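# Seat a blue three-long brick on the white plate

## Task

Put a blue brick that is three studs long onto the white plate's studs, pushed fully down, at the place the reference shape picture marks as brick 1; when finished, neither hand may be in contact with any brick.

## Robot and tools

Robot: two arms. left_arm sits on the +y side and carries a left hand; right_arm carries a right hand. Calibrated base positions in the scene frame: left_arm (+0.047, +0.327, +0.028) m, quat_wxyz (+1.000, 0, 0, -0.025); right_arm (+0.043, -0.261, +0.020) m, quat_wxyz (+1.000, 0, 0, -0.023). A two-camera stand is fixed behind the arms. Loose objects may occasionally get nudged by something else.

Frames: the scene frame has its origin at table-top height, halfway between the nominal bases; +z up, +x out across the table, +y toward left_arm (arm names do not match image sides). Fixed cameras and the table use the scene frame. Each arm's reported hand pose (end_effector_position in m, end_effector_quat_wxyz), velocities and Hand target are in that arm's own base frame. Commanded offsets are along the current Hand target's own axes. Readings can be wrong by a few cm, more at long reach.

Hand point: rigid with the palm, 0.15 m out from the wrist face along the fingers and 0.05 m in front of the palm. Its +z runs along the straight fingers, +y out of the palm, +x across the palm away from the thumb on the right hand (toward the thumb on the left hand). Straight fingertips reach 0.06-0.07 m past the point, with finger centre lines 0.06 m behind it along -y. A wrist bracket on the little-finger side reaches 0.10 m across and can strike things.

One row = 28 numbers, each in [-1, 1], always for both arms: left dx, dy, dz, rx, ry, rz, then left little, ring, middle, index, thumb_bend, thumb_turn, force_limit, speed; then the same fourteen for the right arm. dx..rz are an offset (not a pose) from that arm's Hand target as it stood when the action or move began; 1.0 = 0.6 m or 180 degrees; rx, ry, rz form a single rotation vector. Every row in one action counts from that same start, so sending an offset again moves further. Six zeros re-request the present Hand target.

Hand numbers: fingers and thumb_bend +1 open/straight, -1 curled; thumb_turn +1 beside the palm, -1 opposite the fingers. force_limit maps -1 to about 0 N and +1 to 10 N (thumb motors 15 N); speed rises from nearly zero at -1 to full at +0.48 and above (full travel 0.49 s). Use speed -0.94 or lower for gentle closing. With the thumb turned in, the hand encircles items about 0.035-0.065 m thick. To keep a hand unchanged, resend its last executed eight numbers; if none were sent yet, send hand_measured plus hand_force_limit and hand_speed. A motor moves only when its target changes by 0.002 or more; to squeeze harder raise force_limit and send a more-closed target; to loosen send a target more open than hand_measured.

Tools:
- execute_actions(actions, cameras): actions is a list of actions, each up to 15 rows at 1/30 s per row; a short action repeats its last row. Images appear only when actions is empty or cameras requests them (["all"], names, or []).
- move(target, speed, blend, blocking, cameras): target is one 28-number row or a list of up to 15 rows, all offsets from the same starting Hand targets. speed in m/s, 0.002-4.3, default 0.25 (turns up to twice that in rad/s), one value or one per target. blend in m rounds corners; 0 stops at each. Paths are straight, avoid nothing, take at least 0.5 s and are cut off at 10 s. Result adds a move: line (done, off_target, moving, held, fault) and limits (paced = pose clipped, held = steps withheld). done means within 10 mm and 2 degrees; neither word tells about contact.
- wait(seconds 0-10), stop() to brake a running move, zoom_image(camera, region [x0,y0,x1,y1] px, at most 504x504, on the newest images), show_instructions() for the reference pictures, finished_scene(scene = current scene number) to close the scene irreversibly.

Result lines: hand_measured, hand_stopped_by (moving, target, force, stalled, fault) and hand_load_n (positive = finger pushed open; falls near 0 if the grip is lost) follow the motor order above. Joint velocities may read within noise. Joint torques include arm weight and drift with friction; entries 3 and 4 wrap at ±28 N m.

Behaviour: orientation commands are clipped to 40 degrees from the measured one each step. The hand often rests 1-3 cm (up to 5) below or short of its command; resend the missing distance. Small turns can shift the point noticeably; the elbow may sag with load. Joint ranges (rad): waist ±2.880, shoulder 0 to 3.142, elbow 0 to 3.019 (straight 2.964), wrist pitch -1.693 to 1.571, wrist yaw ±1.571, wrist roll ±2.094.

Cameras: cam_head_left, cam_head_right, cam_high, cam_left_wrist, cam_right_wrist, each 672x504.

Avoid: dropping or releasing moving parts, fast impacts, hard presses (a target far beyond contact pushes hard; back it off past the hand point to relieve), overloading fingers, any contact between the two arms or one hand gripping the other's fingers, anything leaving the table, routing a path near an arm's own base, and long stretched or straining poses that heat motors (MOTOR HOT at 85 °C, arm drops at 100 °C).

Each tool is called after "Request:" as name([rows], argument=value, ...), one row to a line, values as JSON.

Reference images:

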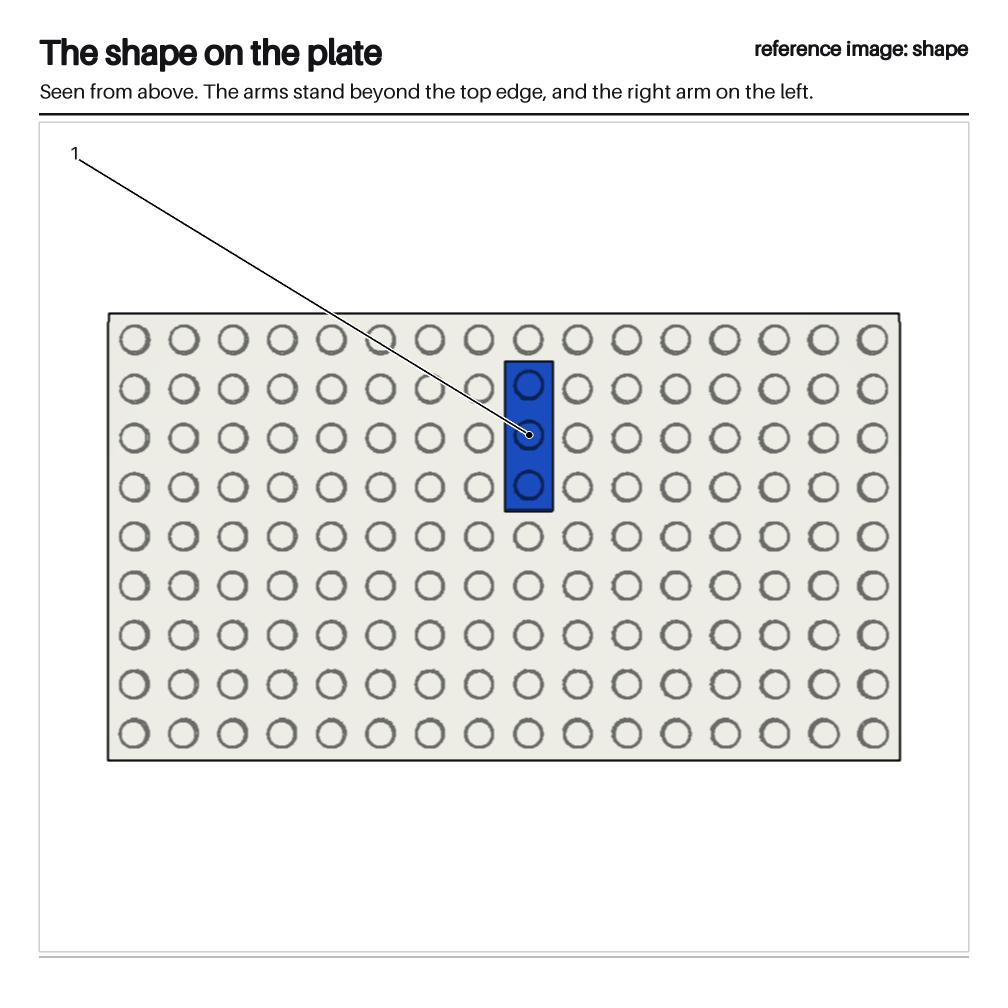

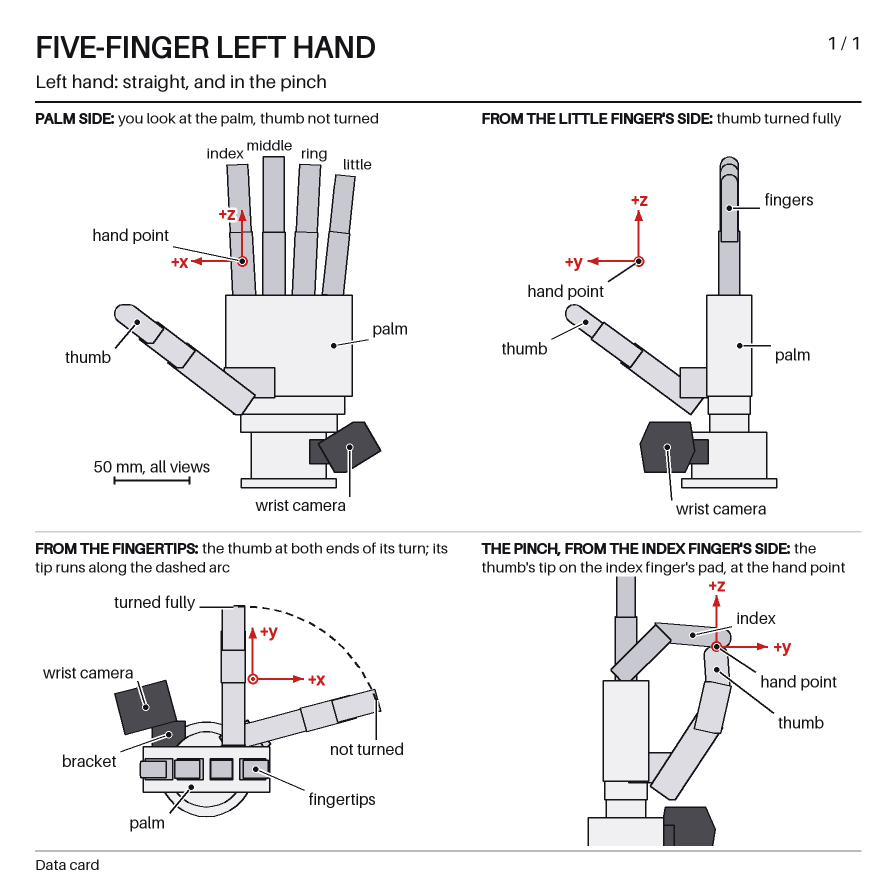

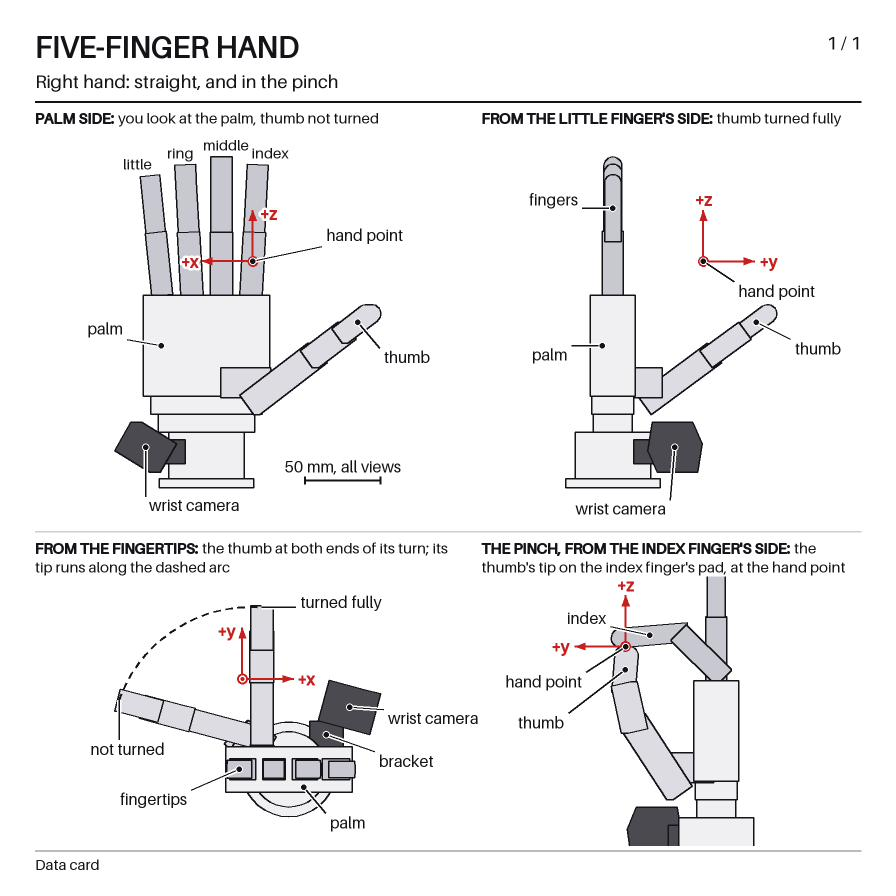

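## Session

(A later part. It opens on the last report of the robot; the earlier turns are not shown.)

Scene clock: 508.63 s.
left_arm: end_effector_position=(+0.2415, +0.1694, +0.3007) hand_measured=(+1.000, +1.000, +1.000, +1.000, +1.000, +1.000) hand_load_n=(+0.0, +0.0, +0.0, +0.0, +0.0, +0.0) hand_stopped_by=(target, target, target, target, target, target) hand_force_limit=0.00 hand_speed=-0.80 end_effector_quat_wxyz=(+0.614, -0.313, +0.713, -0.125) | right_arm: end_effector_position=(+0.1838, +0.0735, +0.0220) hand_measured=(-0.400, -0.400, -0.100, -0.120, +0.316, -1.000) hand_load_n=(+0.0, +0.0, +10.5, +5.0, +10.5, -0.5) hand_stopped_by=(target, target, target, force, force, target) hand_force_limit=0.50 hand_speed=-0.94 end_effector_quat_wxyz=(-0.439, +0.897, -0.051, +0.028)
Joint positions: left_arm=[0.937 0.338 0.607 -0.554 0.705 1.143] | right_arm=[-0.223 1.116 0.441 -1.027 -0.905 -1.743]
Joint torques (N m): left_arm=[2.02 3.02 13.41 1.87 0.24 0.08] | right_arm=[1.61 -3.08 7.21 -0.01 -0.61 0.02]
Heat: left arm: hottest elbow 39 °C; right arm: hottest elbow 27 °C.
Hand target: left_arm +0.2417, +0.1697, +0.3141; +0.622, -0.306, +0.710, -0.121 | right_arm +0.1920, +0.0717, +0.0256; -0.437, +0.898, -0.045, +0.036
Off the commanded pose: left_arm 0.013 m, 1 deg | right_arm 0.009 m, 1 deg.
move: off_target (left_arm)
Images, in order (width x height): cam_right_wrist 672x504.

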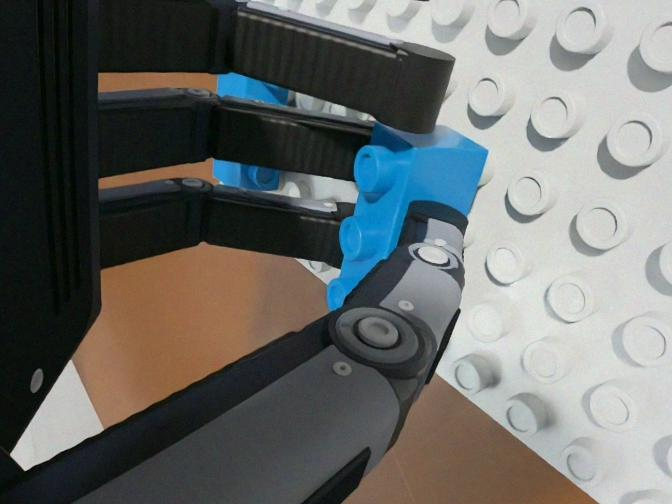

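Request:
move([
  [0,0,0,0,0,0,1,1,1,1,1,1,0,-0.8,0.0017,0.0053,0.0041,0,0,0,-0.4,-0.4,-0.1,-0.22,0.1,-1,0.5,-0.94],
], speed=0.03, cameras=["cam_right_wrist"])

Request:
zoom_image(camera="cam_right_wrist", region=[320, 80, 560, 320])

Scene clock: 512.33 s.
left_arm: end_effector_position=(+0.2415, +0.1694, +0.3007) hand_measured=(+1.000, +1.000, +1.000, +1.000, +1.000, +1.000) hand_load_n=(+0.0, +0.0, +0.0, +0.0, +0.0, +0.0) hand_stopped_by=(target, target, target, target, target, target) hand_force_limit=0.00 hand_speed=-0.80 end_effector_quat_wxyz=(+0.614, -0.313, +0.713, -0.125) | right_arm: end_effector_position=(+0.1858, +0.0731, +0.0203) hand_measured=(-0.400, -0.400, -0.100, -0.120, +0.316, -1.000) hand_load_n=(+0.0, +0.0, +10.5, +5.5, +10.5, -0.5) hand_stopped_by=(target, target, target, force, force, target) hand_force_limit=0.50 hand_speed=-0.94 end_effector_quat_wxyz=(-0.439, +0.897, -0.050, +0.030)
Joint positions: left_arm=[0.937 0.338 0.607 -0.554 0.705 1.143] | right_arm=[-0.223 1.123 0.441 -1.015 -0.905 -1.743]
Joint torques (N m): left_arm=[2.2 2.08 13.16 1.99 0.17 0.07] | right_arm=[1.85 -2.61 6.98 0.23 -0.63 0.04]
Heat: left arm: hottest elbow 39 °C; right arm: hottest elbow 27 °C.
Hand target: left_arm +0.2417, +0.1697, +0.3141; +0.622, -0.306, +0.710, -0.121 | right_arm +0.1932, +0.0716, +0.0216; -0.437, +0.898, -0.045, +0.036
Off the commanded pose: left_arm 0.013 m, 1 deg | right_arm 0.008 m, 1 deg.
move: off_target (left_arm)
Images, in order (width x height): cam_right_wrist 672x504.

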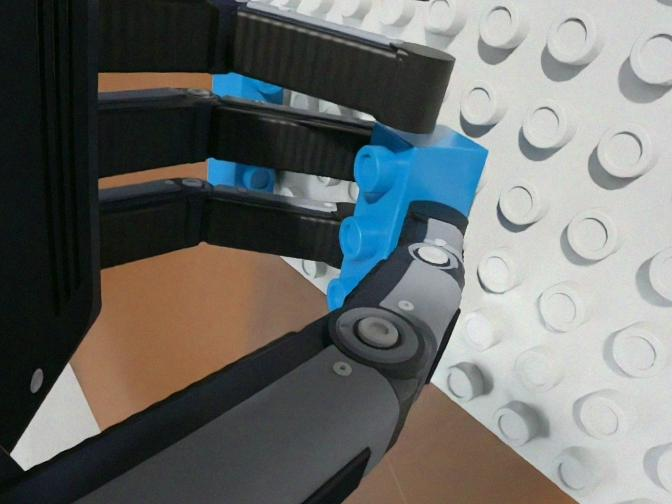

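Scaled by 2.100 from the camera's 672x504 image, which has a finer 960x720 frame.

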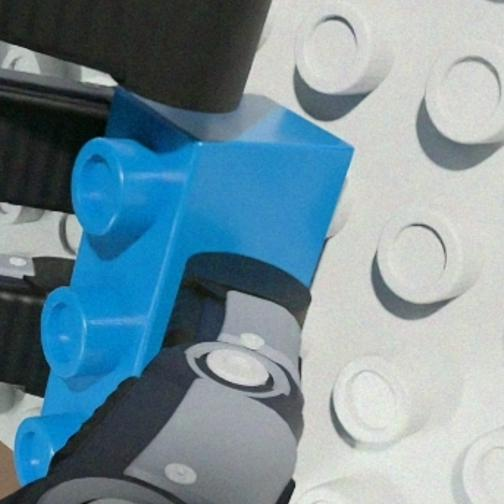

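Request:
move([
  [0,0,0,0,0,0,1,1,1,1,1,1,0,-0.8,-0.0004,-0.0038,0.0076,0,0,0,-0.4,-0.4,-0.1,-0.22,0.1,-1,0.5,-0.94],
], speed=0.03)

Scene clock: 514.10 s.
left_arm: end_effector_position=(+0.2415, +0.1694, +0.3007) hand_measured=(+1.000, +1.000, +1.000, +1.000, +1.000, +1.000) hand_load_n=(+0.0, +0.0, +0.0, +0.0, +0.0, +0.0) hand_stopped_by=(target, target, target, target, target, target) hand_force_limit=0.00 hand_speed=-0.80 end_effector_quat_wxyz=(+0.614, -0.313, +0.713, -0.125) | right_arm: end_effector_position=(+0.1864, +0.0744, +0.0199) hand_measured=(-0.400, -0.400, -0.100, -0.120, +0.316, -1.000) hand_load_n=(+0.0, +0.0, +10.5, +4.0, +9.0, -2.0) hand_stopped_by=(target, target, target, force, force, target) hand_force_limit=0.50 hand_speed=-0.94 end_effector_quat_wxyz=(-0.436, +0.897, -0.058, +0.027)
Joint positions: left_arm=[0.937 0.338 0.607 -0.554 0.705 1.143] | right_arm=[-0.213 1.123 0.441 -1 -0.9 -1.708]
Joint torques (N m): left_arm=[2.84 2.37 13.59 1.98 0.2 -0.01] | right_arm=[2.96 -3.25 6.42 0.84 -0.91 0.04]
Heat: left arm: hottest elbow 39 °C; right arm: hottest elbow 27 °C.
Hand target: left_arm +0.2417, +0.1697, +0.3141; +0.622, -0.306, +0.710, -0.121 | right_arm +0.1935, +0.0766, +0.0206; -0.437, +0.898, -0.045, +0.036
Off the commanded pose: left_arm 0.013 m, 1 deg | right_arm 0.008 m, 2 deg.
move: off_target (left_arm)

Request:
move([
  [0,0,0,0,0,0,1,1,1,1,1,1,0,-0.8,0,0,0,0,0,0,-0.4,-0.4,-0.1,-0.22,0.6,-1,0.5,-0.9],
], speed=0.05, cameras=["cam_right_wrist"])

Request:
zoom_image(camera="cam_right_wrist", region=[320, 80, 560, 320])

Scene clock: 516.70 s.
left_arm: end_effector_position=(+0.2415, +0.1694, +0.3007) hand_measured=(+1.000, +1.000, +1.000, +1.000, +1.000, +1.000) hand_load_n=(+0.0, +0.0, +0.0, +0.0, +0.0, +0.0) hand_stopped_by=(target, target, target, target, target, target) hand_force_limit=0.00 hand_speed=-0.80 end_effector_quat_wxyz=(+0.614, -0.313, +0.713, -0.125) | right_arm: end_effector_position=(+0.1895, +0.0754, +0.0196) hand_measured=(-0.400, -0.400, -0.100, -0.122, +0.600, -1.000) hand_load_n=(+0.0, +0.0, +0.0, +0.0, +0.0, +0.5) hand_stopped_by=(target, target, target, force, target, target) hand_force_limit=0.50 hand_speed=-0.90 end_effector_quat_wxyz=(-0.437, +0.897, -0.053, +0.032)
Joint positions: left_arm=[0.937 0.338 0.607 -0.554 0.705 1.143] | right_arm=[-0.206 1.123 0.441 -0.985 -0.903 -1.706]
Joint torques (N m): left_arm=[2.43 1.73 13.09 2.15 0.2 0.03] | right_arm=[2.2 -3.37 6.41 0.32 -0.77 0.03]
Heat: left arm: hottest elbow 39 °C; right arm: hottest elbow 27 °C.
Hand target: left_arm +0.2417, +0.1697, +0.3141; +0.622, -0.306, +0.710, -0.121 | right_arm +0.1935, +0.0766, +0.0207; -0.437, +0.898, -0.045, +0.036
Off the commanded pose: left_arm 0.013 m, 1 deg | right_arm 0.004 m, 1 deg.
move: off_target (left_arm)
Images, in order (width x height): cam_right_wrist 672x504.

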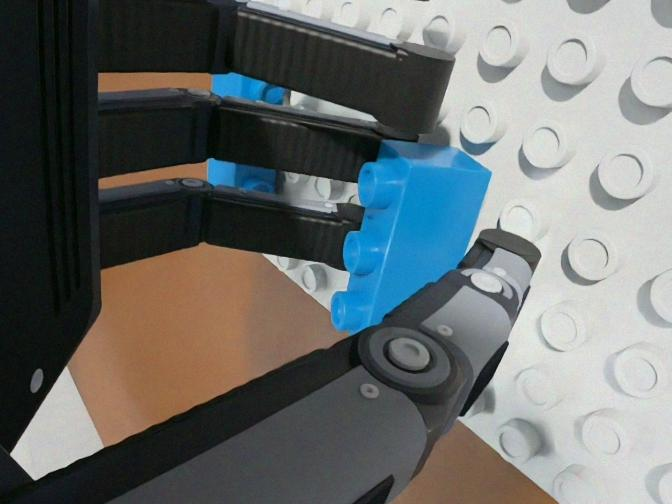

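Scaled by 2.100 from the camera's 672x504 image, which has a finer 960x720 frame.

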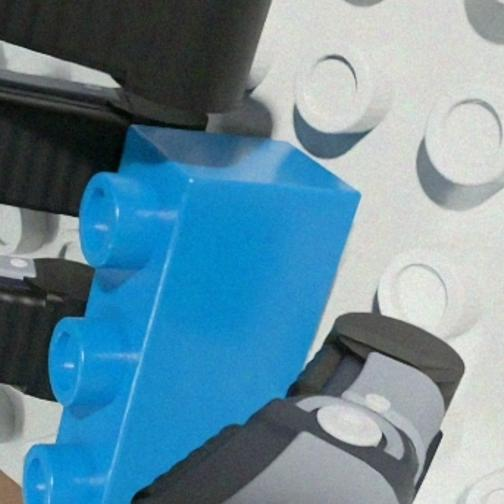

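Request:
execute_actions(actions=[], cameras=["cam_right_wrist","cam_head_left"])

Request:
zoom_image(camera="cam_right_wrist", region=[320, 80, 560, 320])

Scene clock: 518.90 s.
left_arm: end_effector_position=(+0.2415, +0.1694, +0.3007) hand_measured=(+1.000, +1.000, +1.000, +1.000, +1.000, +1.000) hand_load_n=(+0.0, +0.0, +0.0, +0.0, +0.0, +0.0) hand_stopped_by=(target, target, target, target, target, target) hand_force_limit=0.00 hand_speed=-0.80 end_effector_quat_wxyz=(+0.614, -0.313, +0.713, -0.125) | right_arm: end_effector_position=(+0.1895, +0.0754, +0.0196) hand_measured=(-0.400, -0.400, -0.100, -0.122, +0.600, -1.000) hand_load_n=(+0.0, +0.0, +0.0, +0.0, +0.0, +0.0) hand_stopped_by=(target, target, target, force, target, target) hand_force_limit=0.50 hand_speed=-0.90 end_effector_quat_wxyz=(-0.437, +0.897, -0.053, +0.032)
Joint positions: left_arm=[0.937 0.338 0.607 -0.554 0.705 1.143] | right_arm=[-0.206 1.123 0.441 -0.985 -0.903 -1.706]
Joint velocities: within noise
Joint torques (N m): left_arm=[1.85 1.73 13.33 1.99 0.16 0.02] | right_arm=[2.2 -3.14 6.41 0.31 -0.78 0.04]
Motor temperatures (°C): left_arm=[19 17 39 20 17 19] | right_arm=[25 21 27 18 21 18]
Heat: left arm: hottest elbow 39 °C; right arm: hottest elbow 27 °C.
Hand target: left_arm +0.2417, +0.1697, +0.3141; +0.622, -0.306, +0.710, -0.121 | right_arm +0.1935, +0.0766, +0.0207; -0.437, +0.898, -0.045, +0.036
Off the commanded pose: left_arm 0.013 m, 1 deg | right_arm 0.004 m, 1 deg.
Images, in order (width x height): cam_head_left 672x504, cam_right_wrist 672x504.

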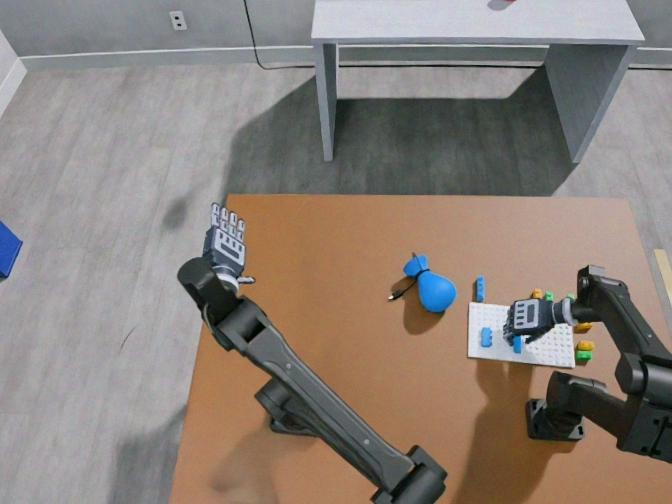

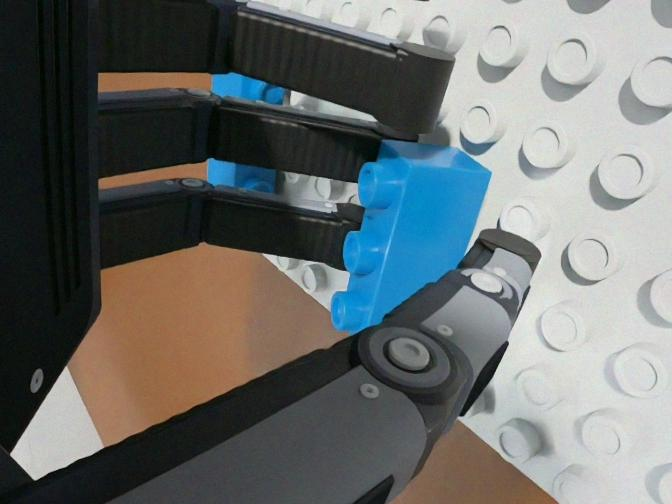

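Scaled by 2.100 from the camera's 672x504 image, which has a finer 960x720 frame.

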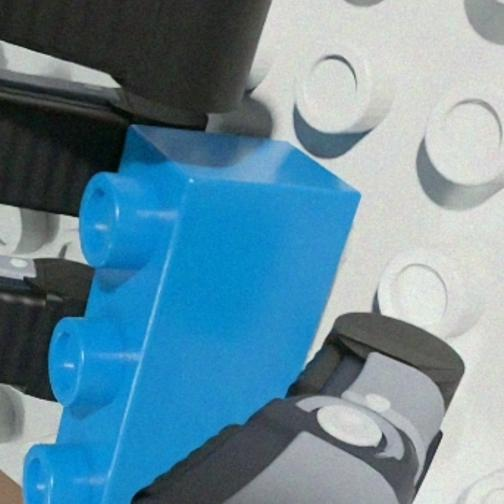

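Request:
execute_actions([
  [[0,0,0,0,0,0,1,1,1,1,1,1,0,-0.8,0,0,0,0,0,0,-0.4,-0.4,-0.2,-0.2,0.6,-1,0.0,-0.92]],
  [[0,0,0,0,0,0,1,1,1,1,1,1,0,-0.8,0,0,0,0,0,0,-0.4,-0.4,-0.2,-0.2,0.6,-1,0.0,-0.92]],
  [[0,0,0,0,0,0,1,1,1,1,1,1,0,-0.8,0,0,0,0,0,0,-0.4,-0.4,-0.2,-0.2,0.6,-1,0.0,-0.92]],
], cameras=["cam_right_wrist"])

Request:
zoom_image(camera="cam_right_wrist", region=[320, 80, 560, 320])

Scene clock: 522.47 s.
left_arm: end_effector_position=(+0.2415, +0.1694, +0.3007) hand_measured=(+1.000, +1.000, +1.000, +1.000, +1.000, +1.000) hand_load_n=(+0.0, +0.0, +0.0, +0.0, +0.0, +0.0) hand_stopped_by=(target, target, target, target, target, target) hand_force_limit=0.00 hand_speed=-0.80 end_effector_quat_wxyz=(+0.614, -0.313, +0.713, -0.125) | right_arm: end_effector_position=(+0.1895, +0.0758, +0.0198) hand_measured=(-0.400, -0.400, -0.200, -0.200, +0.600, -1.000) hand_load_n=(+0.0, +0.0, +0.5, +0.0, +0.0, +0.0) hand_stopped_by=(target, target, target, target, target, target) hand_force_limit=0.00 hand_speed=-0.92 end_effector_quat_wxyz=(-0.438, +0.897, -0.052, +0.032)
Joint positions: left_arm=[0.937 0.338 0.607 -0.554 0.705 1.143] | right_arm=[-0.206 1.123 0.441 -0.985 -0.905 -1.706]
Joint torques (N m): left_arm=[1.9 1.79 13.41 2.22 0.22 0.01] | right_arm=[2.43 -3.19 6.39 0.32 -0.71 0.05]
Heat: left arm: hottest elbow 39 °C; right arm: hottest elbow 27 °C.
Hand target: left_arm +0.2417, +0.1697, +0.3141; +0.622, -0.306, +0.710, -0.121 | right_arm +0.1935, +0.0766, +0.0207; -0.437, +0.898, -0.045, +0.036
Off the commanded pose: left_arm 0.013 m, 1 deg | right_arm 0.004 m, 1 deg.
Images, in order (width x height): cam_right_wrist 672x504.

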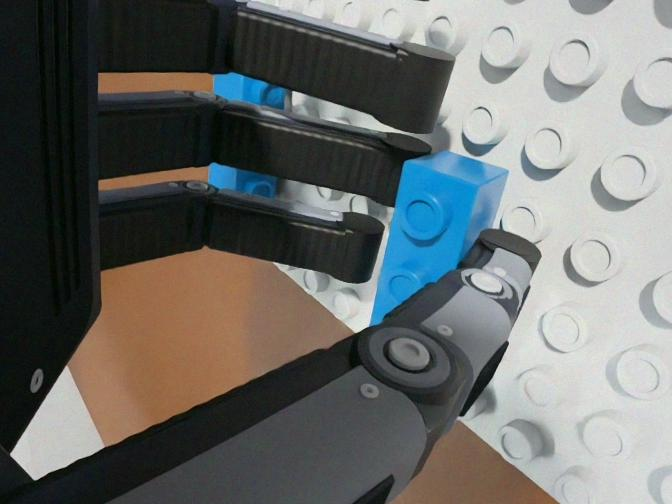

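Scaled by 2.100 from the camera's 672x504 image, which has a finer 960x720 frame.

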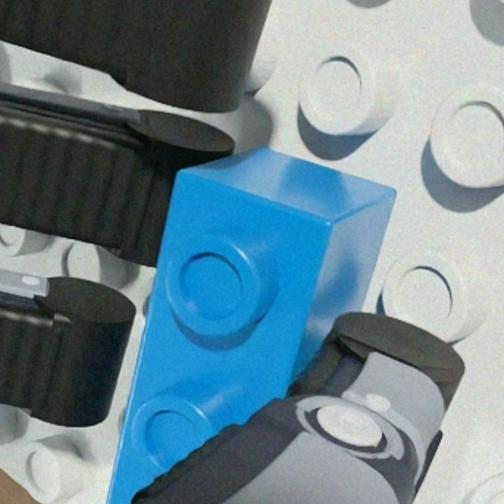

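Request:
execute_actions([
  [[0,0,0,0,0,0,1,1,1,1,1,1,0,-0.8,0,0,0,0,0,0,-0.4,-0.4,-0.2,-0.2,0.4,-1,-0.5,-0.94]],
  [[0,0,0,0,0,0,1,1,1,1,1,1,0,-0.8,0,0,0,0,0,0,-0.4,-0.4,-0.2,-0.2,0.4,-1,-0.5,-0.94]],
  [[0,0,0,0,0,0,1,1,1,1,1,1,0,-0.8,0,0,0,0,0,0,-0.4,-0.4,-0.2,-0.2,0.4,-1,-0.5,-0.94]],
  [[0,0,0,0,0,0,1,1,1,1,1,1,0,-0.8,0,0,0,0,0,0,-0.4,-0.4,-0.2,-0.2,0.4,-1,-0.5,-0.94]],
], cameras=["cam_right_wrist"])

Request:
zoom_image(camera="cam_right_wrist", region=[320, 80, 560, 320])

Scene clock: 526.43 s.
left_arm: end_effector_position=(+0.2415, +0.1694, +0.3007) hand_measured=(+1.000, +1.000, +1.000, +1.000, +1.000, +1.000) hand_load_n=(+0.0, +0.0, -0.5, +0.0, +0.0, +0.0) hand_stopped_by=(target, target, target, target, target, target) hand_force_limit=0.00 hand_speed=-0.80 end_effector_quat_wxyz=(+0.614, -0.313, +0.713, -0.125) | right_arm: end_effector_position=(+0.1895, +0.0758, +0.0198) hand_measured=(-0.400, -0.400, -0.200, -0.200, +0.536, -1.000) hand_load_n=(+0.0, +0.0, +4.5, +0.0, +3.5, +1.0) hand_stopped_by=(target, target, target, target, force, target) hand_force_limit=-0.50 hand_speed=-0.94 end_effector_quat_wxyz=(-0.438, +0.897, -0.052, +0.032)
Joint positions: left_arm=[0.937 0.338 0.607 -0.554 0.705 1.143] | right_arm=[-0.205 1.123 0.441 -0.985 -0.905 -1.706]
Joint torques (N m): left_arm=[2.55 1.9 13.29 1.77 0.19 0] | right_arm=[2.14 -3.25 6.45 0.31 -0.71 0.05]
Heat: left arm: hottest elbow 39 °C; right arm: hottest elbow 27 °C.
Hand target: left_arm +0.2417, +0.1697, +0.3141; +0.622, -0.306, +0.710, -0.121 | right_arm +0.1935, +0.0766, +0.0206; -0.437, +0.898, -0.045, +0.036
Off the commanded pose: left_arm 0.013 m, 1 deg | right_arm 0.004 m, 1 deg.
Images, in order (width x height): cam_right_wrist 672x504.

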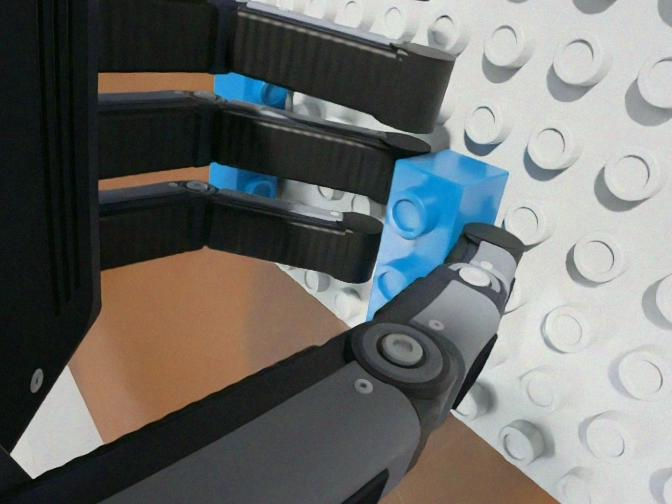

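Scaled by 2.100 from the camera's 672x504 image, which has a finer 960x720 frame.

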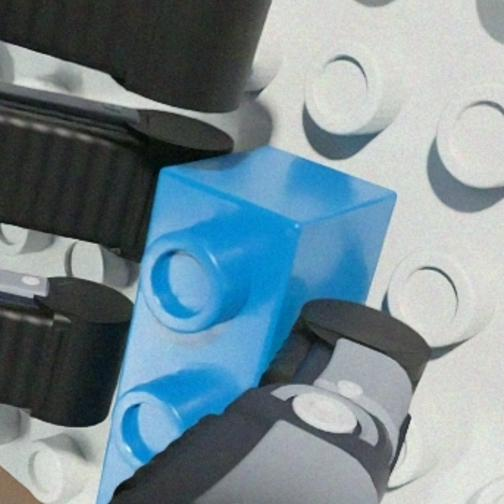

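Request:
execute_actions([
  [[0,0,0,0,0,0,1,1,1,1,1,1,0,-0.8,0,0,0,0,0,0,-0.4,-0.4,-0.06,-0.06,0.8,-1,-0.5,-0.8]],
  [[0,0,0,0,0,0,1,1,1,1,1,1,0,-0.8,0,0,0,0,0,0,-0.4,-0.4,-0.06,-0.06,0.8,-1,-0.5,-0.8]],
  [[0,0,0,0,0,0,1,1,1,1,1,1,0,-0.8,0,0,0,0,0,0,-0.4,-0.4,-0.06,-0.06,0.8,-1,-0.5,-0.8]],
], cameras=["cam_right_wrist"])

Request:
zoom_image(camera="cam_right_wrist", region=[320, 80, 560, 320])

Scene clock: 530.33 s.
left_arm: end_effector_position=(+0.2415, +0.1694, +0.3007) hand_measured=(+1.000, +1.000, +1.000, +1.000, +1.000, +1.000) hand_load_n=(+0.0, -0.5, +0.0, +0.0, +0.0, +0.0) hand_stopped_by=(target, target, target, target, target, target) hand_force_limit=0.00 hand_speed=-0.80 end_effector_quat_wxyz=(+0.614, -0.313, +0.713, -0.125) | right_arm: end_effector_position=(+0.1896, +0.0760, +0.0199) hand_measured=(-0.400, -0.400, -0.060, -0.060, +0.800, -1.000) hand_load_n=(+0.0, +0.5, -1.0, +0.0, +0.0, +0.0) hand_stopped_by=(target, target, target, target, target, target) hand_force_limit=-0.50 hand_speed=-0.80 end_effector_quat_wxyz=(-0.438, +0.897, -0.052, +0.032)
Joint positions: left_arm=[0.937 0.338 0.607 -0.554 0.705 1.143] | right_arm=[-0.205 1.123 0.441 -0.984 -0.906 -1.706]
Joint torques (N m): left_arm=[1.79 2.9 13.46 2.11 0.18 0.03] | right_arm=[2.2 -3.25 6.41 0.34 -0.67 0.06]
Heat: left arm: hottest elbow 39 °C; right arm: hottest elbow 27 °C.
Hand target: left_arm +0.2417, +0.1697, +0.3141; +0.622, -0.306, +0.710, -0.121 | right_arm +0.1935, +0.0766, +0.0207; -0.437, +0.898, -0.045, +0.036
Off the commanded pose: left_arm 0.013 m, 1 deg | right_arm 0.004 m, 1 deg.
Images, in order (width x height): cam_right_wrist 672x504.

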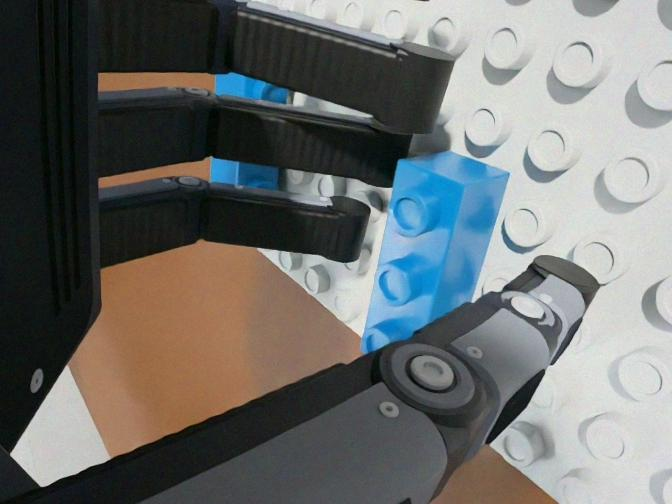

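Scaled by 2.100 from the camera's 672x504 image, which has a finer 960x720 frame.

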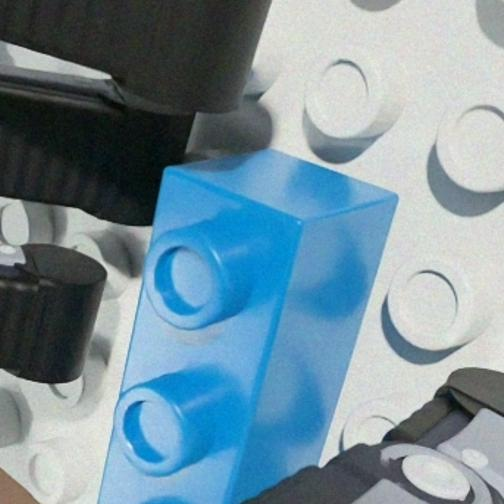

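Request:
move([
  [0,0,0,0,0,0,1,1,1,1,1,1,0,-0.8,-0.0083,0.0002,0,0,-0.0175,-0.0137,-0.4,-0.4,-0.06,-0.06,0.8,-1,-0.5,-0.8],
], speed=0.06, cameras=["cam_right_wrist"])

Request:
zoom_image(camera="cam_right_wrist", region=[320, 80, 560, 320])

Scene clock: 533.43 s.
left_arm: end_effector_position=(+0.2415, +0.1694, +0.3007) hand_measured=(+1.000, +1.000, +1.000, +1.000, +1.000, +1.000) hand_load_n=(+0.0, +0.0, +0.0, +0.0, +0.0, +0.0) hand_stopped_by=(target, target, target, target, target, target) hand_force_limit=0.00 hand_speed=-0.80 end_effector_quat_wxyz=(+0.614, -0.313, +0.713, -0.125) | right_arm: end_effector_position=(+0.1827, +0.0781, +0.0176) hand_measured=(-0.400, -0.400, -0.060, -0.060, +0.800, -1.000) hand_load_n=(+0.0, +0.0, -1.0, +0.0, +0.0, -1.0) hand_stopped_by=(target, target, target, target, target, target) hand_force_limit=-0.50 hand_speed=-0.80 end_effector_quat_wxyz=(-0.440, +0.897, -0.021, +0.024)
Joint positions: left_arm=[0.937 0.338 0.607 -0.554 0.705 1.143] | right_arm=[-0.194 1.138 0.441 -1.024 -0.905 -1.791]
Joint torques (N m): left_arm=[1.9 2.43 13.18 1.91 0.17 0.01] | right_arm=[2.32 -2.02 7.65 -0.51 -0.35 -0.01]
Heat: left arm: hottest elbow 39 °C; right arm: hottest elbow 27 °C.
Hand target: left_arm +0.2417, +0.1697, +0.3141; +0.622, -0.306, +0.710, -0.121 | right_arm +0.1885, +0.0771, +0.0204; -0.437, +0.899, -0.014, +0.021
Off the commanded pose: left_arm 0.013 m, 1 deg | right_arm 0.007 m, 1 deg.
move: off_target (left_arm)
Images, in order (width x height): cam_right_wrist 672x504.

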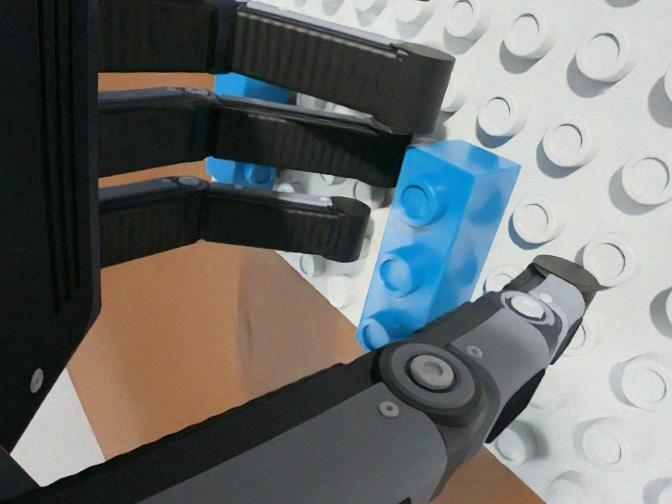

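Scaled by 2.100 from the camera's 672x504 image, which has a finer 960x720 frame.

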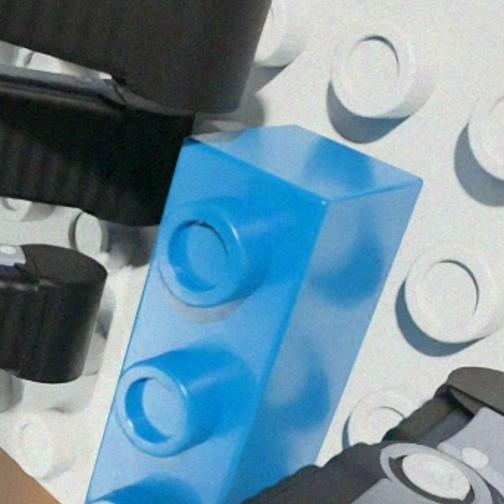

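Request:
execute_actions([
  [[0,0,0,0,0,0,1,1,1,1,1,1,0,-0.8,0,0,0,0,0,0,-0.4,-0.4,-0.21,-0.21,0.8,-1,-0.5,-0.85]],
  [[0,0,0,0,0,0,1,1,1,1,1,1,0,-0.8,0,0,0,0,0,0,-0.4,-0.4,-0.21,-0.21,0.8,-1,-0.5,-0.85]],
  [[0,0,0,0,0,0,1,1,1,1,1,1,0,-0.8,0,0,0,0,0,0,-0.4,-0.4,-0.21,-0.21,0.4,-1,-0.4,-0.8]],
  [[0,0,0,0,0,0,1,1,1,1,1,1,0,-0.8,0,0,0,0,0,0,-0.4,-0.4,-0.21,-0.21,0.4,-1,-0.4,-0.94]],
  [[0,0,0,0,0,0,1,1,1,1,1,1,0,-0.8,0,0,0,0,0,0,-0.4,-0.4,-0.21,-0.21,0.4,-1,-0.4,-0.94]],
  [[0,0,0,0,0,0,1,1,1,1,1,1,0,-0.8,0,0,0,0,0,0,-0.4,-0.4,-0.21,-0.21,0.4,-1,-0.4,-0.94]],
], cameras=["cam_right_wrist"])

Request:
zoom_image(camera="cam_right_wrist", region=[320, 80, 560, 320])

Scene clock: 539.63 s.
left_arm: end_effector_position=(+0.2415, +0.1694, +0.3007) hand_measured=(+1.000, +1.000, +1.000, +1.000, +1.000, +1.000) hand_load_n=(+0.0, +0.0, +0.0, +0.0, +0.0, +0.0) hand_stopped_by=(target, target, target, target, target, target) hand_force_limit=0.00 hand_speed=-0.80 end_effector_quat_wxyz=(+0.614, -0.313, +0.713, -0.125) | right_arm: end_effector_position=(+0.1811, +0.0771, +0.0155) hand_measured=(-0.400, -0.400, -0.210, -0.210, +0.530, -1.000) hand_load_n=(+0.0, +0.0, +1.5, +0.0, +4.5, +1.0) hand_stopped_by=(target, target, target, target, force, target) hand_force_limit=-0.40 hand_speed=-0.94 end_effector_quat_wxyz=(-0.437, +0.899, -0.020, +0.019)
Joint positions: left_arm=[0.937 0.338 0.607 -0.554 0.705 1.143] | right_arm=[-0.191 1.145 0.441 -1.025 -0.895 -1.792]
Joint torques (N m): left_arm=[2.26 2.14 13.38 2.09 0.23 -0.01] | right_arm=[1.96 -2.73 7.53 -0.46 -0.76 0.01]
Heat: left arm: hottest elbow 39 °C; right arm: hottest elbow 27 °C.
Hand target: left_arm +0.2417, +0.1697, +0.3141; +0.622, -0.306, +0.710, -0.121 | right_arm +0.1886, +0.0770, +0.0204; -0.437, +0.899, -0.014, +0.021
Off the commanded pose: left_arm 0.013 m, 1 deg | right_arm 0.009 m, 1 deg.
Images, in order (width x height): cam_right_wrist 672x504.

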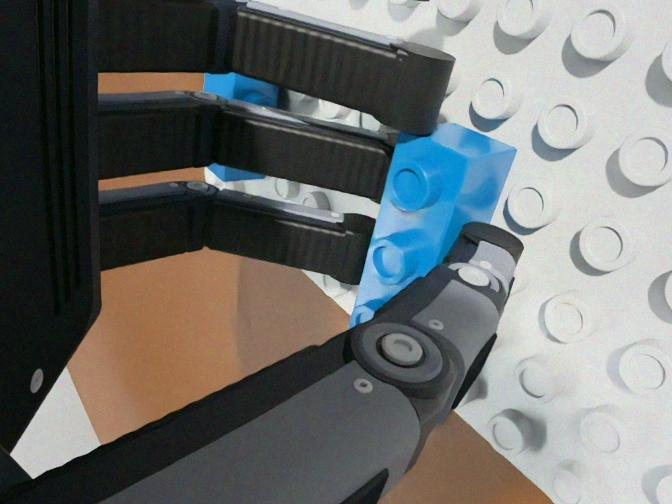

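Scaled by 2.100 from the camera's 672x504 image, which has a finer 960x720 frame.

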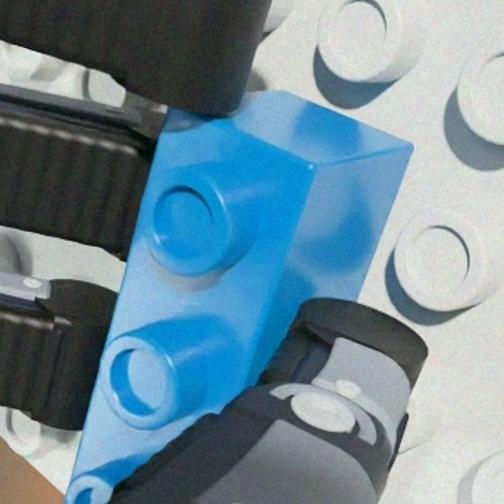

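Request:
move([
  [0,0,0,0,0,0,1,1,1,1,1,1,0,-0.8,0,0,0,0,0,0,-0.4,-0.4,-0.17,-0.17,0.7,-1,-0.4,-0.8],
  [0,0,0,0,0,0,1,1,1,1,1,1,0,-0.8,-0.0033,-0.0052,-0.0041,0,0,0,-0.4,-0.4,-0.17,-0.17,0.7,-1,-0.4,-0.8],
], speed=0.04, cameras=["cam_right_wrist"])

Request:
zoom_image(camera="cam_right_wrist", region=[320, 80, 560, 320])

Scene clock: 541.97 s.
left_arm: end_effector_position=(+0.2415, +0.1694, +0.3007) hand_measured=(+1.000, +1.000, +1.000, +1.000, +1.000, +1.000) hand_load_n=(+0.0, +0.0, +0.0, +0.0, +0.0, +0.0) hand_stopped_by=(target, target, target, target, target, target) hand_force_limit=0.00 hand_speed=-0.80 end_effector_quat_wxyz=(+0.614, -0.313, +0.713, -0.125) | right_arm: end_effector_position=(+0.1788, +0.0778, +0.0172) hand_measured=(-0.400, -0.400, -0.170, -0.170, +0.700, -1.000) hand_load_n=(+0.0, -0.5, +0.0, +0.0, +0.0, +0.0) hand_stopped_by=(target, target, target, target, target, target) hand_force_limit=-0.40 hand_speed=-0.80 end_effector_quat_wxyz=(-0.438, +0.899, -0.021, +0.015)
Joint positions: left_arm=[0.937 0.338 0.607 -0.554 0.705 1.143] | right_arm=[-0.191 1.143 0.443 -1.041 -0.896 -1.797]
Joint torques (N m): left_arm=[2.43 2.02 13.31 2.17 0.22 0.11] | right_arm=[1.79 -3.9 7.49 -0.62 -0.71 -0.01]
Heat: left arm: hottest elbow 39 °C; right arm: hottest elbow 27 °C.
Hand target: left_arm +0.2417, +0.1697, +0.3141; +0.622, -0.306, +0.710, -0.121 | right_arm +0.1863, +0.0772, +0.0243; -0.437, +0.899, -0.014, +0.021
Off the commanded pose: left_arm 0.013 m, 1 deg | right_arm 0.010 m, 1 deg.
move: off_target (left_arm)
Images, in order (width x height): cam_right_wrist 672x504.

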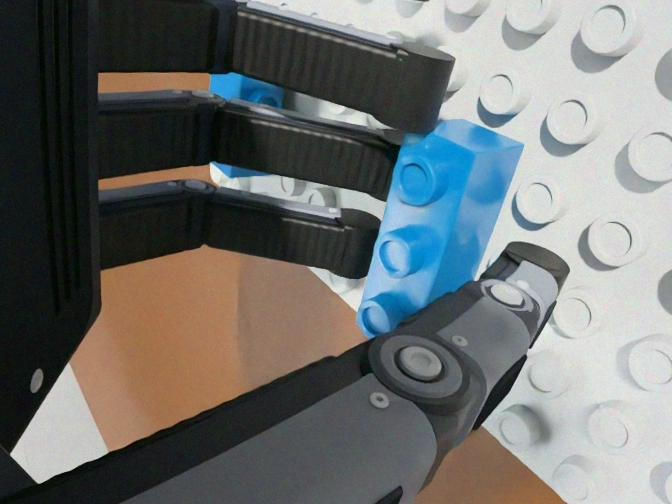

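Scaled by 2.100 from the camera's 672x504 image, which has a finer 960x720 frame.

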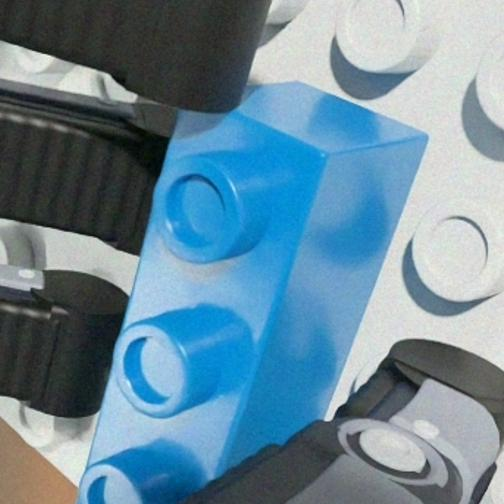

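Request:
execute_actions([
  [[0,0,0,0,0,0,1,1,1,1,1,1,0,-0.8,0,0,0,0,0,0,-0.4,-0.4,-0.17,-0.17,0.4,-1,-0.4,-0.9]],
  [[0,0,0,0,0,0,1,1,1,1,1,1,0,-0.8,0,0,0,0,0,0,-0.4,-0.4,-0.17,-0.17,0.4,-1,-0.4,-0.94]],
  [[0,0,0,0,0,0,1,1,1,1,1,1,0,-0.8,0,0,0,0,0,0,-0.4,-0.4,-0.17,-0.17,0.4,-1,-0.4,-0.94]],
  [[0,0,0,0,0,0,1,1,1,1,1,1,0,-0.8,0,0,0,0,0,0,-0.4,-0.4,-0.17,-0.17,0.4,-1,-0.4,-0.94]],
], cameras=["cam_right_wrist"])

Request:
zoom_image(camera="cam_right_wrist", region=[320, 80, 560, 320])

Scene clock: 545.13 s.
left_arm: end_effector_position=(+0.2415, +0.1694, +0.3007) hand_measured=(+1.000, +1.000, +1.000, +1.000, +1.000, +1.000) hand_load_n=(+0.0, +0.0, +0.5, +0.0, +0.0, +0.0) hand_stopped_by=(target, target, target, target, target, target) hand_force_limit=0.00 hand_speed=-0.80 end_effector_quat_wxyz=(+0.614, -0.313, +0.713, -0.125) | right_arm: end_effector_position=(+0.1785, +0.0774, +0.0172) hand_measured=(-0.400, -0.400, -0.170, -0.170, +0.466, -1.000) hand_load_n=(+0.5, +0.5, +1.5, +0.0, +4.5, +0.5) hand_stopped_by=(target, target, target, target, force, target) hand_force_limit=-0.40 hand_speed=-0.94 end_effector_quat_wxyz=(-0.437, +0.899, -0.020, +0.015)
Joint positions: left_arm=[0.937 0.338 0.607 -0.554 0.705 1.143] | right_arm=[-0.191 1.141 0.443 -1.043 -0.893 -1.799]
Joint torques (N m): left_arm=[1.61 2.32 13.27 2.09 0.25 -0.02] | right_arm=[1.9 -3.78 7.5 -0.55 -0.81 0.03]
Heat: left arm: hottest elbow 39 °C; right arm: hottest elbow 27 °C.
Hand target: left_arm +0.2417, +0.1697, +0.3141; +0.622, -0.306, +0.710, -0.121 | right_arm +0.1863, +0.0772, +0.0243; -0.437, +0.899, -0.014, +0.021
Off the commanded pose: left_arm 0.013 m, 1 deg | right_arm 0.010 m, 1 deg.
Images, in order (width x height): cam_right_wrist 672x504.

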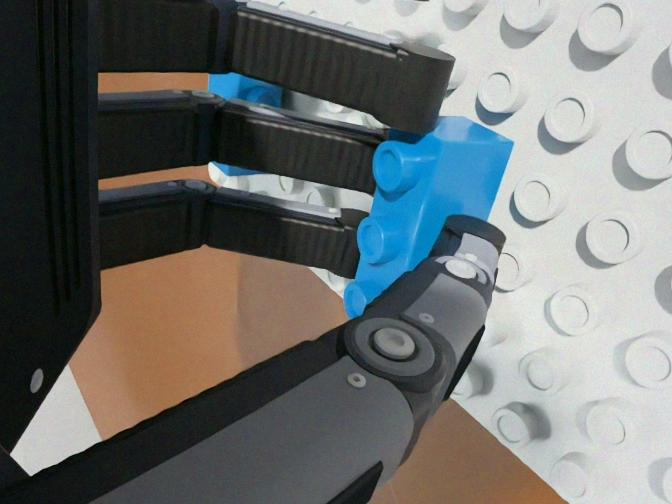

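Scaled by 2.100 from the camera's 672x504 image, which has a finer 960x720 frame.

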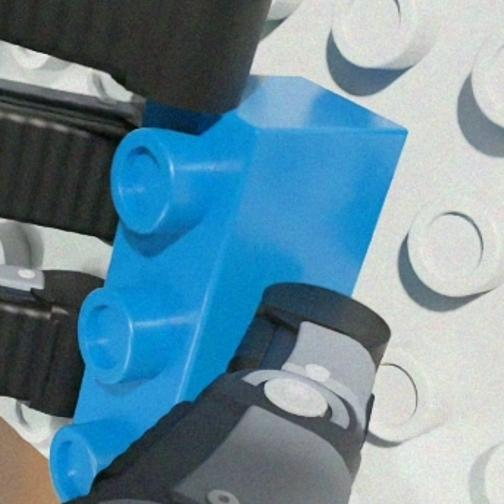

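Request:
move([
  [0,0,0,0,0,0,1,1,1,1,1,1,0,-0.8,0,0,0,0,0,0,-0.4,-0.4,-0.06,-0.06,0.8,-1,-0.4,-0.7],
  [0,0,0,0,0,0,1,1,1,1,1,1,0,-0.8,0,-0.0041,0.0053,0,0,0,-0.4,-0.4,-0.06,-0.06,0.8,-1,-0.4,-0.7],
  [0,0,0,0,0,0,1,1,1,1,1,1,0,-0.8,0,-0.0041,0.0053,0,0,0,-0.4,-0.4,-0.22,-0.22,0.7,-1,-0.4,-0.85],
  [0,0,0,0,0,0,1,1,1,1,1,1,0,-0.8,0,-0.0041,0.0053,0,0,0,-0.4,-0.4,-0.22,-0.22,0.4,-1,-0.4,-0.93],
], speed=0.04, cameras=["cam_right_wrist"])

Request:
zoom_image(camera="cam_right_wrist", region=[320, 80, 560, 320])

Scene clock: 551.33 s.
left_arm: end_effector_position=(+0.2415, +0.1694, +0.3007) hand_measured=(+1.000, +1.000, +1.000, +1.000, +1.000, +1.000) hand_load_n=(+0.0, +0.0, +0.0, +0.0, +0.0, +0.0) hand_stopped_by=(target, target, target, target, target, target) hand_force_limit=0.00 hand_speed=-0.80 end_effector_quat_wxyz=(+0.614, -0.313, +0.713, -0.125) | right_arm: end_effector_position=(+0.1787, +0.0807, +0.0197) hand_measured=(-0.400, -0.400, -0.220, -0.220, +0.534, -1.000) hand_load_n=(+0.0, +0.5, +3.5, +0.0, +4.5, +1.0) hand_stopped_by=(target, target, target, target, force, target) hand_force_limit=-0.40 hand_speed=-0.93 end_effector_quat_wxyz=(-0.439, +0.898, -0.019, +0.013)
Joint positions: left_arm=[0.937 0.338 0.607 -0.554 0.705 1.143] | right_arm=[-0.177 1.134 0.446 -1.042 -0.898 -1.782]
Joint torques (N m): left_arm=[2.2 2.14 13.46 1.87 0.21 -0.03] | right_arm=[2.32 -3.78 7.04 0.09 -0.74 0.16]
Heat: left arm: hottest elbow 39 °C; right arm: hottest elbow 27 °C.
Hand target: left_arm +0.2417, +0.1697, +0.3141; +0.622, -0.306, +0.710, -0.121 | right_arm +0.1866, +0.0812, +0.0243; -0.437, +0.899, -0.014, +0.021
Off the commanded pose: left_arm 0.013 m, 1 deg | right_arm 0.009 m, 1 deg.
move: off_target (left_arm)
Images, in order (width x height): cam_right_wrist 672x504.

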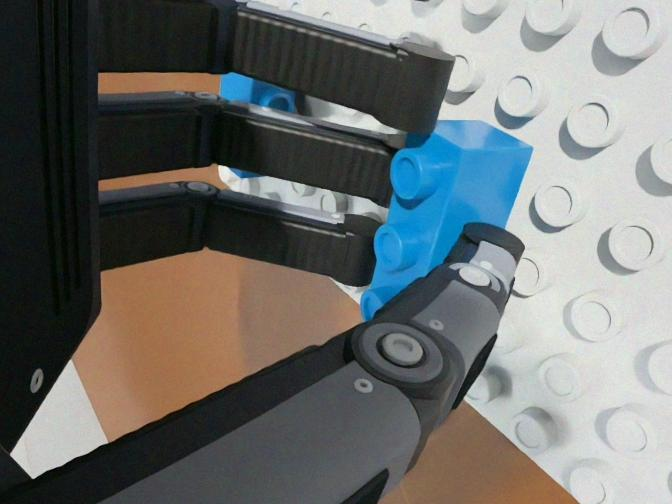

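Scaled by 2.100 from the camera's 672x504 image, which has a finer 960x720 frame.

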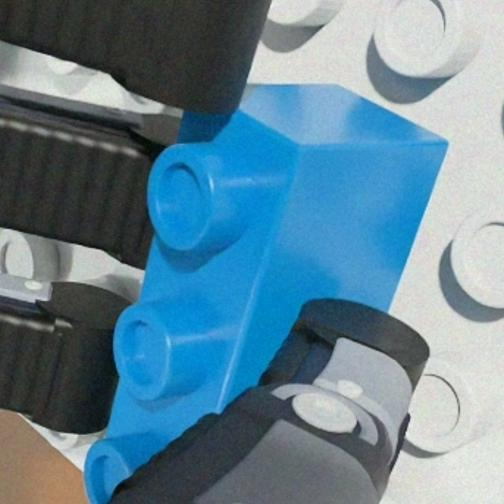

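Request:
move([
  [0,0,0,0,0,0,1,1,1,1,1,1,0,-0.8,0,0,0,0,0,0,-0.4,-0.4,-0.06,-0.06,0.7,-1,-0.4,-0.7],
], speed=0.04, cameras=["cam_right_wrist"])

Request:
zoom_image(camera="cam_right_wrist", region=[320, 80, 560, 320])

Scene clock: 553.23 s.
left_arm: end_effector_position=(+0.2415, +0.1694, +0.3007) hand_measured=(+1.000, +1.000, +1.000, +1.000, +1.000, +1.000) hand_load_n=(+0.0, +0.0, +0.0, +0.0, +0.0, +0.0) hand_stopped_by=(target, target, target, target, target, target) hand_force_limit=0.00 hand_speed=-0.80 end_effector_quat_wxyz=(+0.614, -0.313, +0.713, -0.125) | right_arm: end_effector_position=(+0.1787, +0.0807, +0.0199) hand_measured=(-0.400, -0.400, -0.060, -0.060, +0.700, -1.000) hand_load_n=(+0.0, +0.0, -3.0, +0.0, +0.0, +0.0) hand_stopped_by=(target, target, target, target, target, target) hand_force_limit=-0.40 hand_speed=-0.70 end_effector_quat_wxyz=(-0.439, +0.898, -0.020, +0.013)
Joint positions: left_arm=[0.937 0.338 0.607 -0.554 0.705 1.143] | right_arm=[-0.177 1.133 0.446 -1.042 -0.898 -1.78]
Joint torques (N m): left_arm=[2.08 3.08 13.2 2.13 0.2 -0.05] | right_arm=[2.26 -3.84 7.04 0.09 -0.74 0.14]
Heat: left arm: hottest elbow 39 °C; right arm: hottest elbow 27 °C.
Hand target: left_arm +0.2417, +0.1697, +0.3141; +0.622, -0.306, +0.710, -0.121 | right_arm +0.1866, +0.0812, +0.0243; -0.437, +0.899, -0.014, +0.021
Off the commanded pose: left_arm 0.013 m, 1 deg | right_arm 0.009 m, 1 deg.
move: off_target (left_arm)
Images, in order (width x height): cam_right_wrist 672x504.

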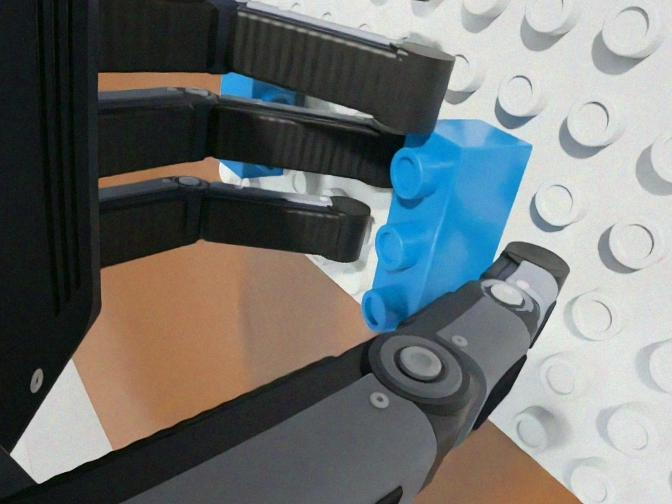

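Scaled by 2.100 from the camera's 672x504 image, which has a finer 960x720 frame.

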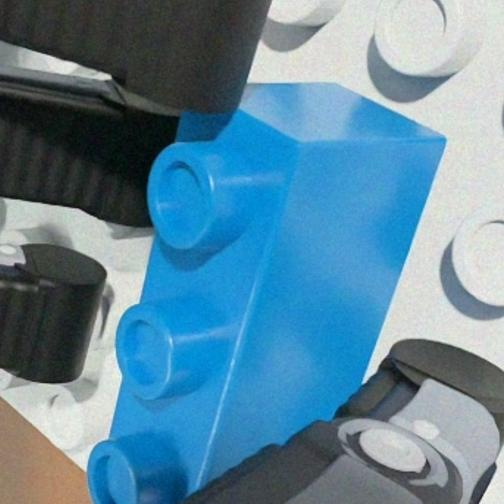

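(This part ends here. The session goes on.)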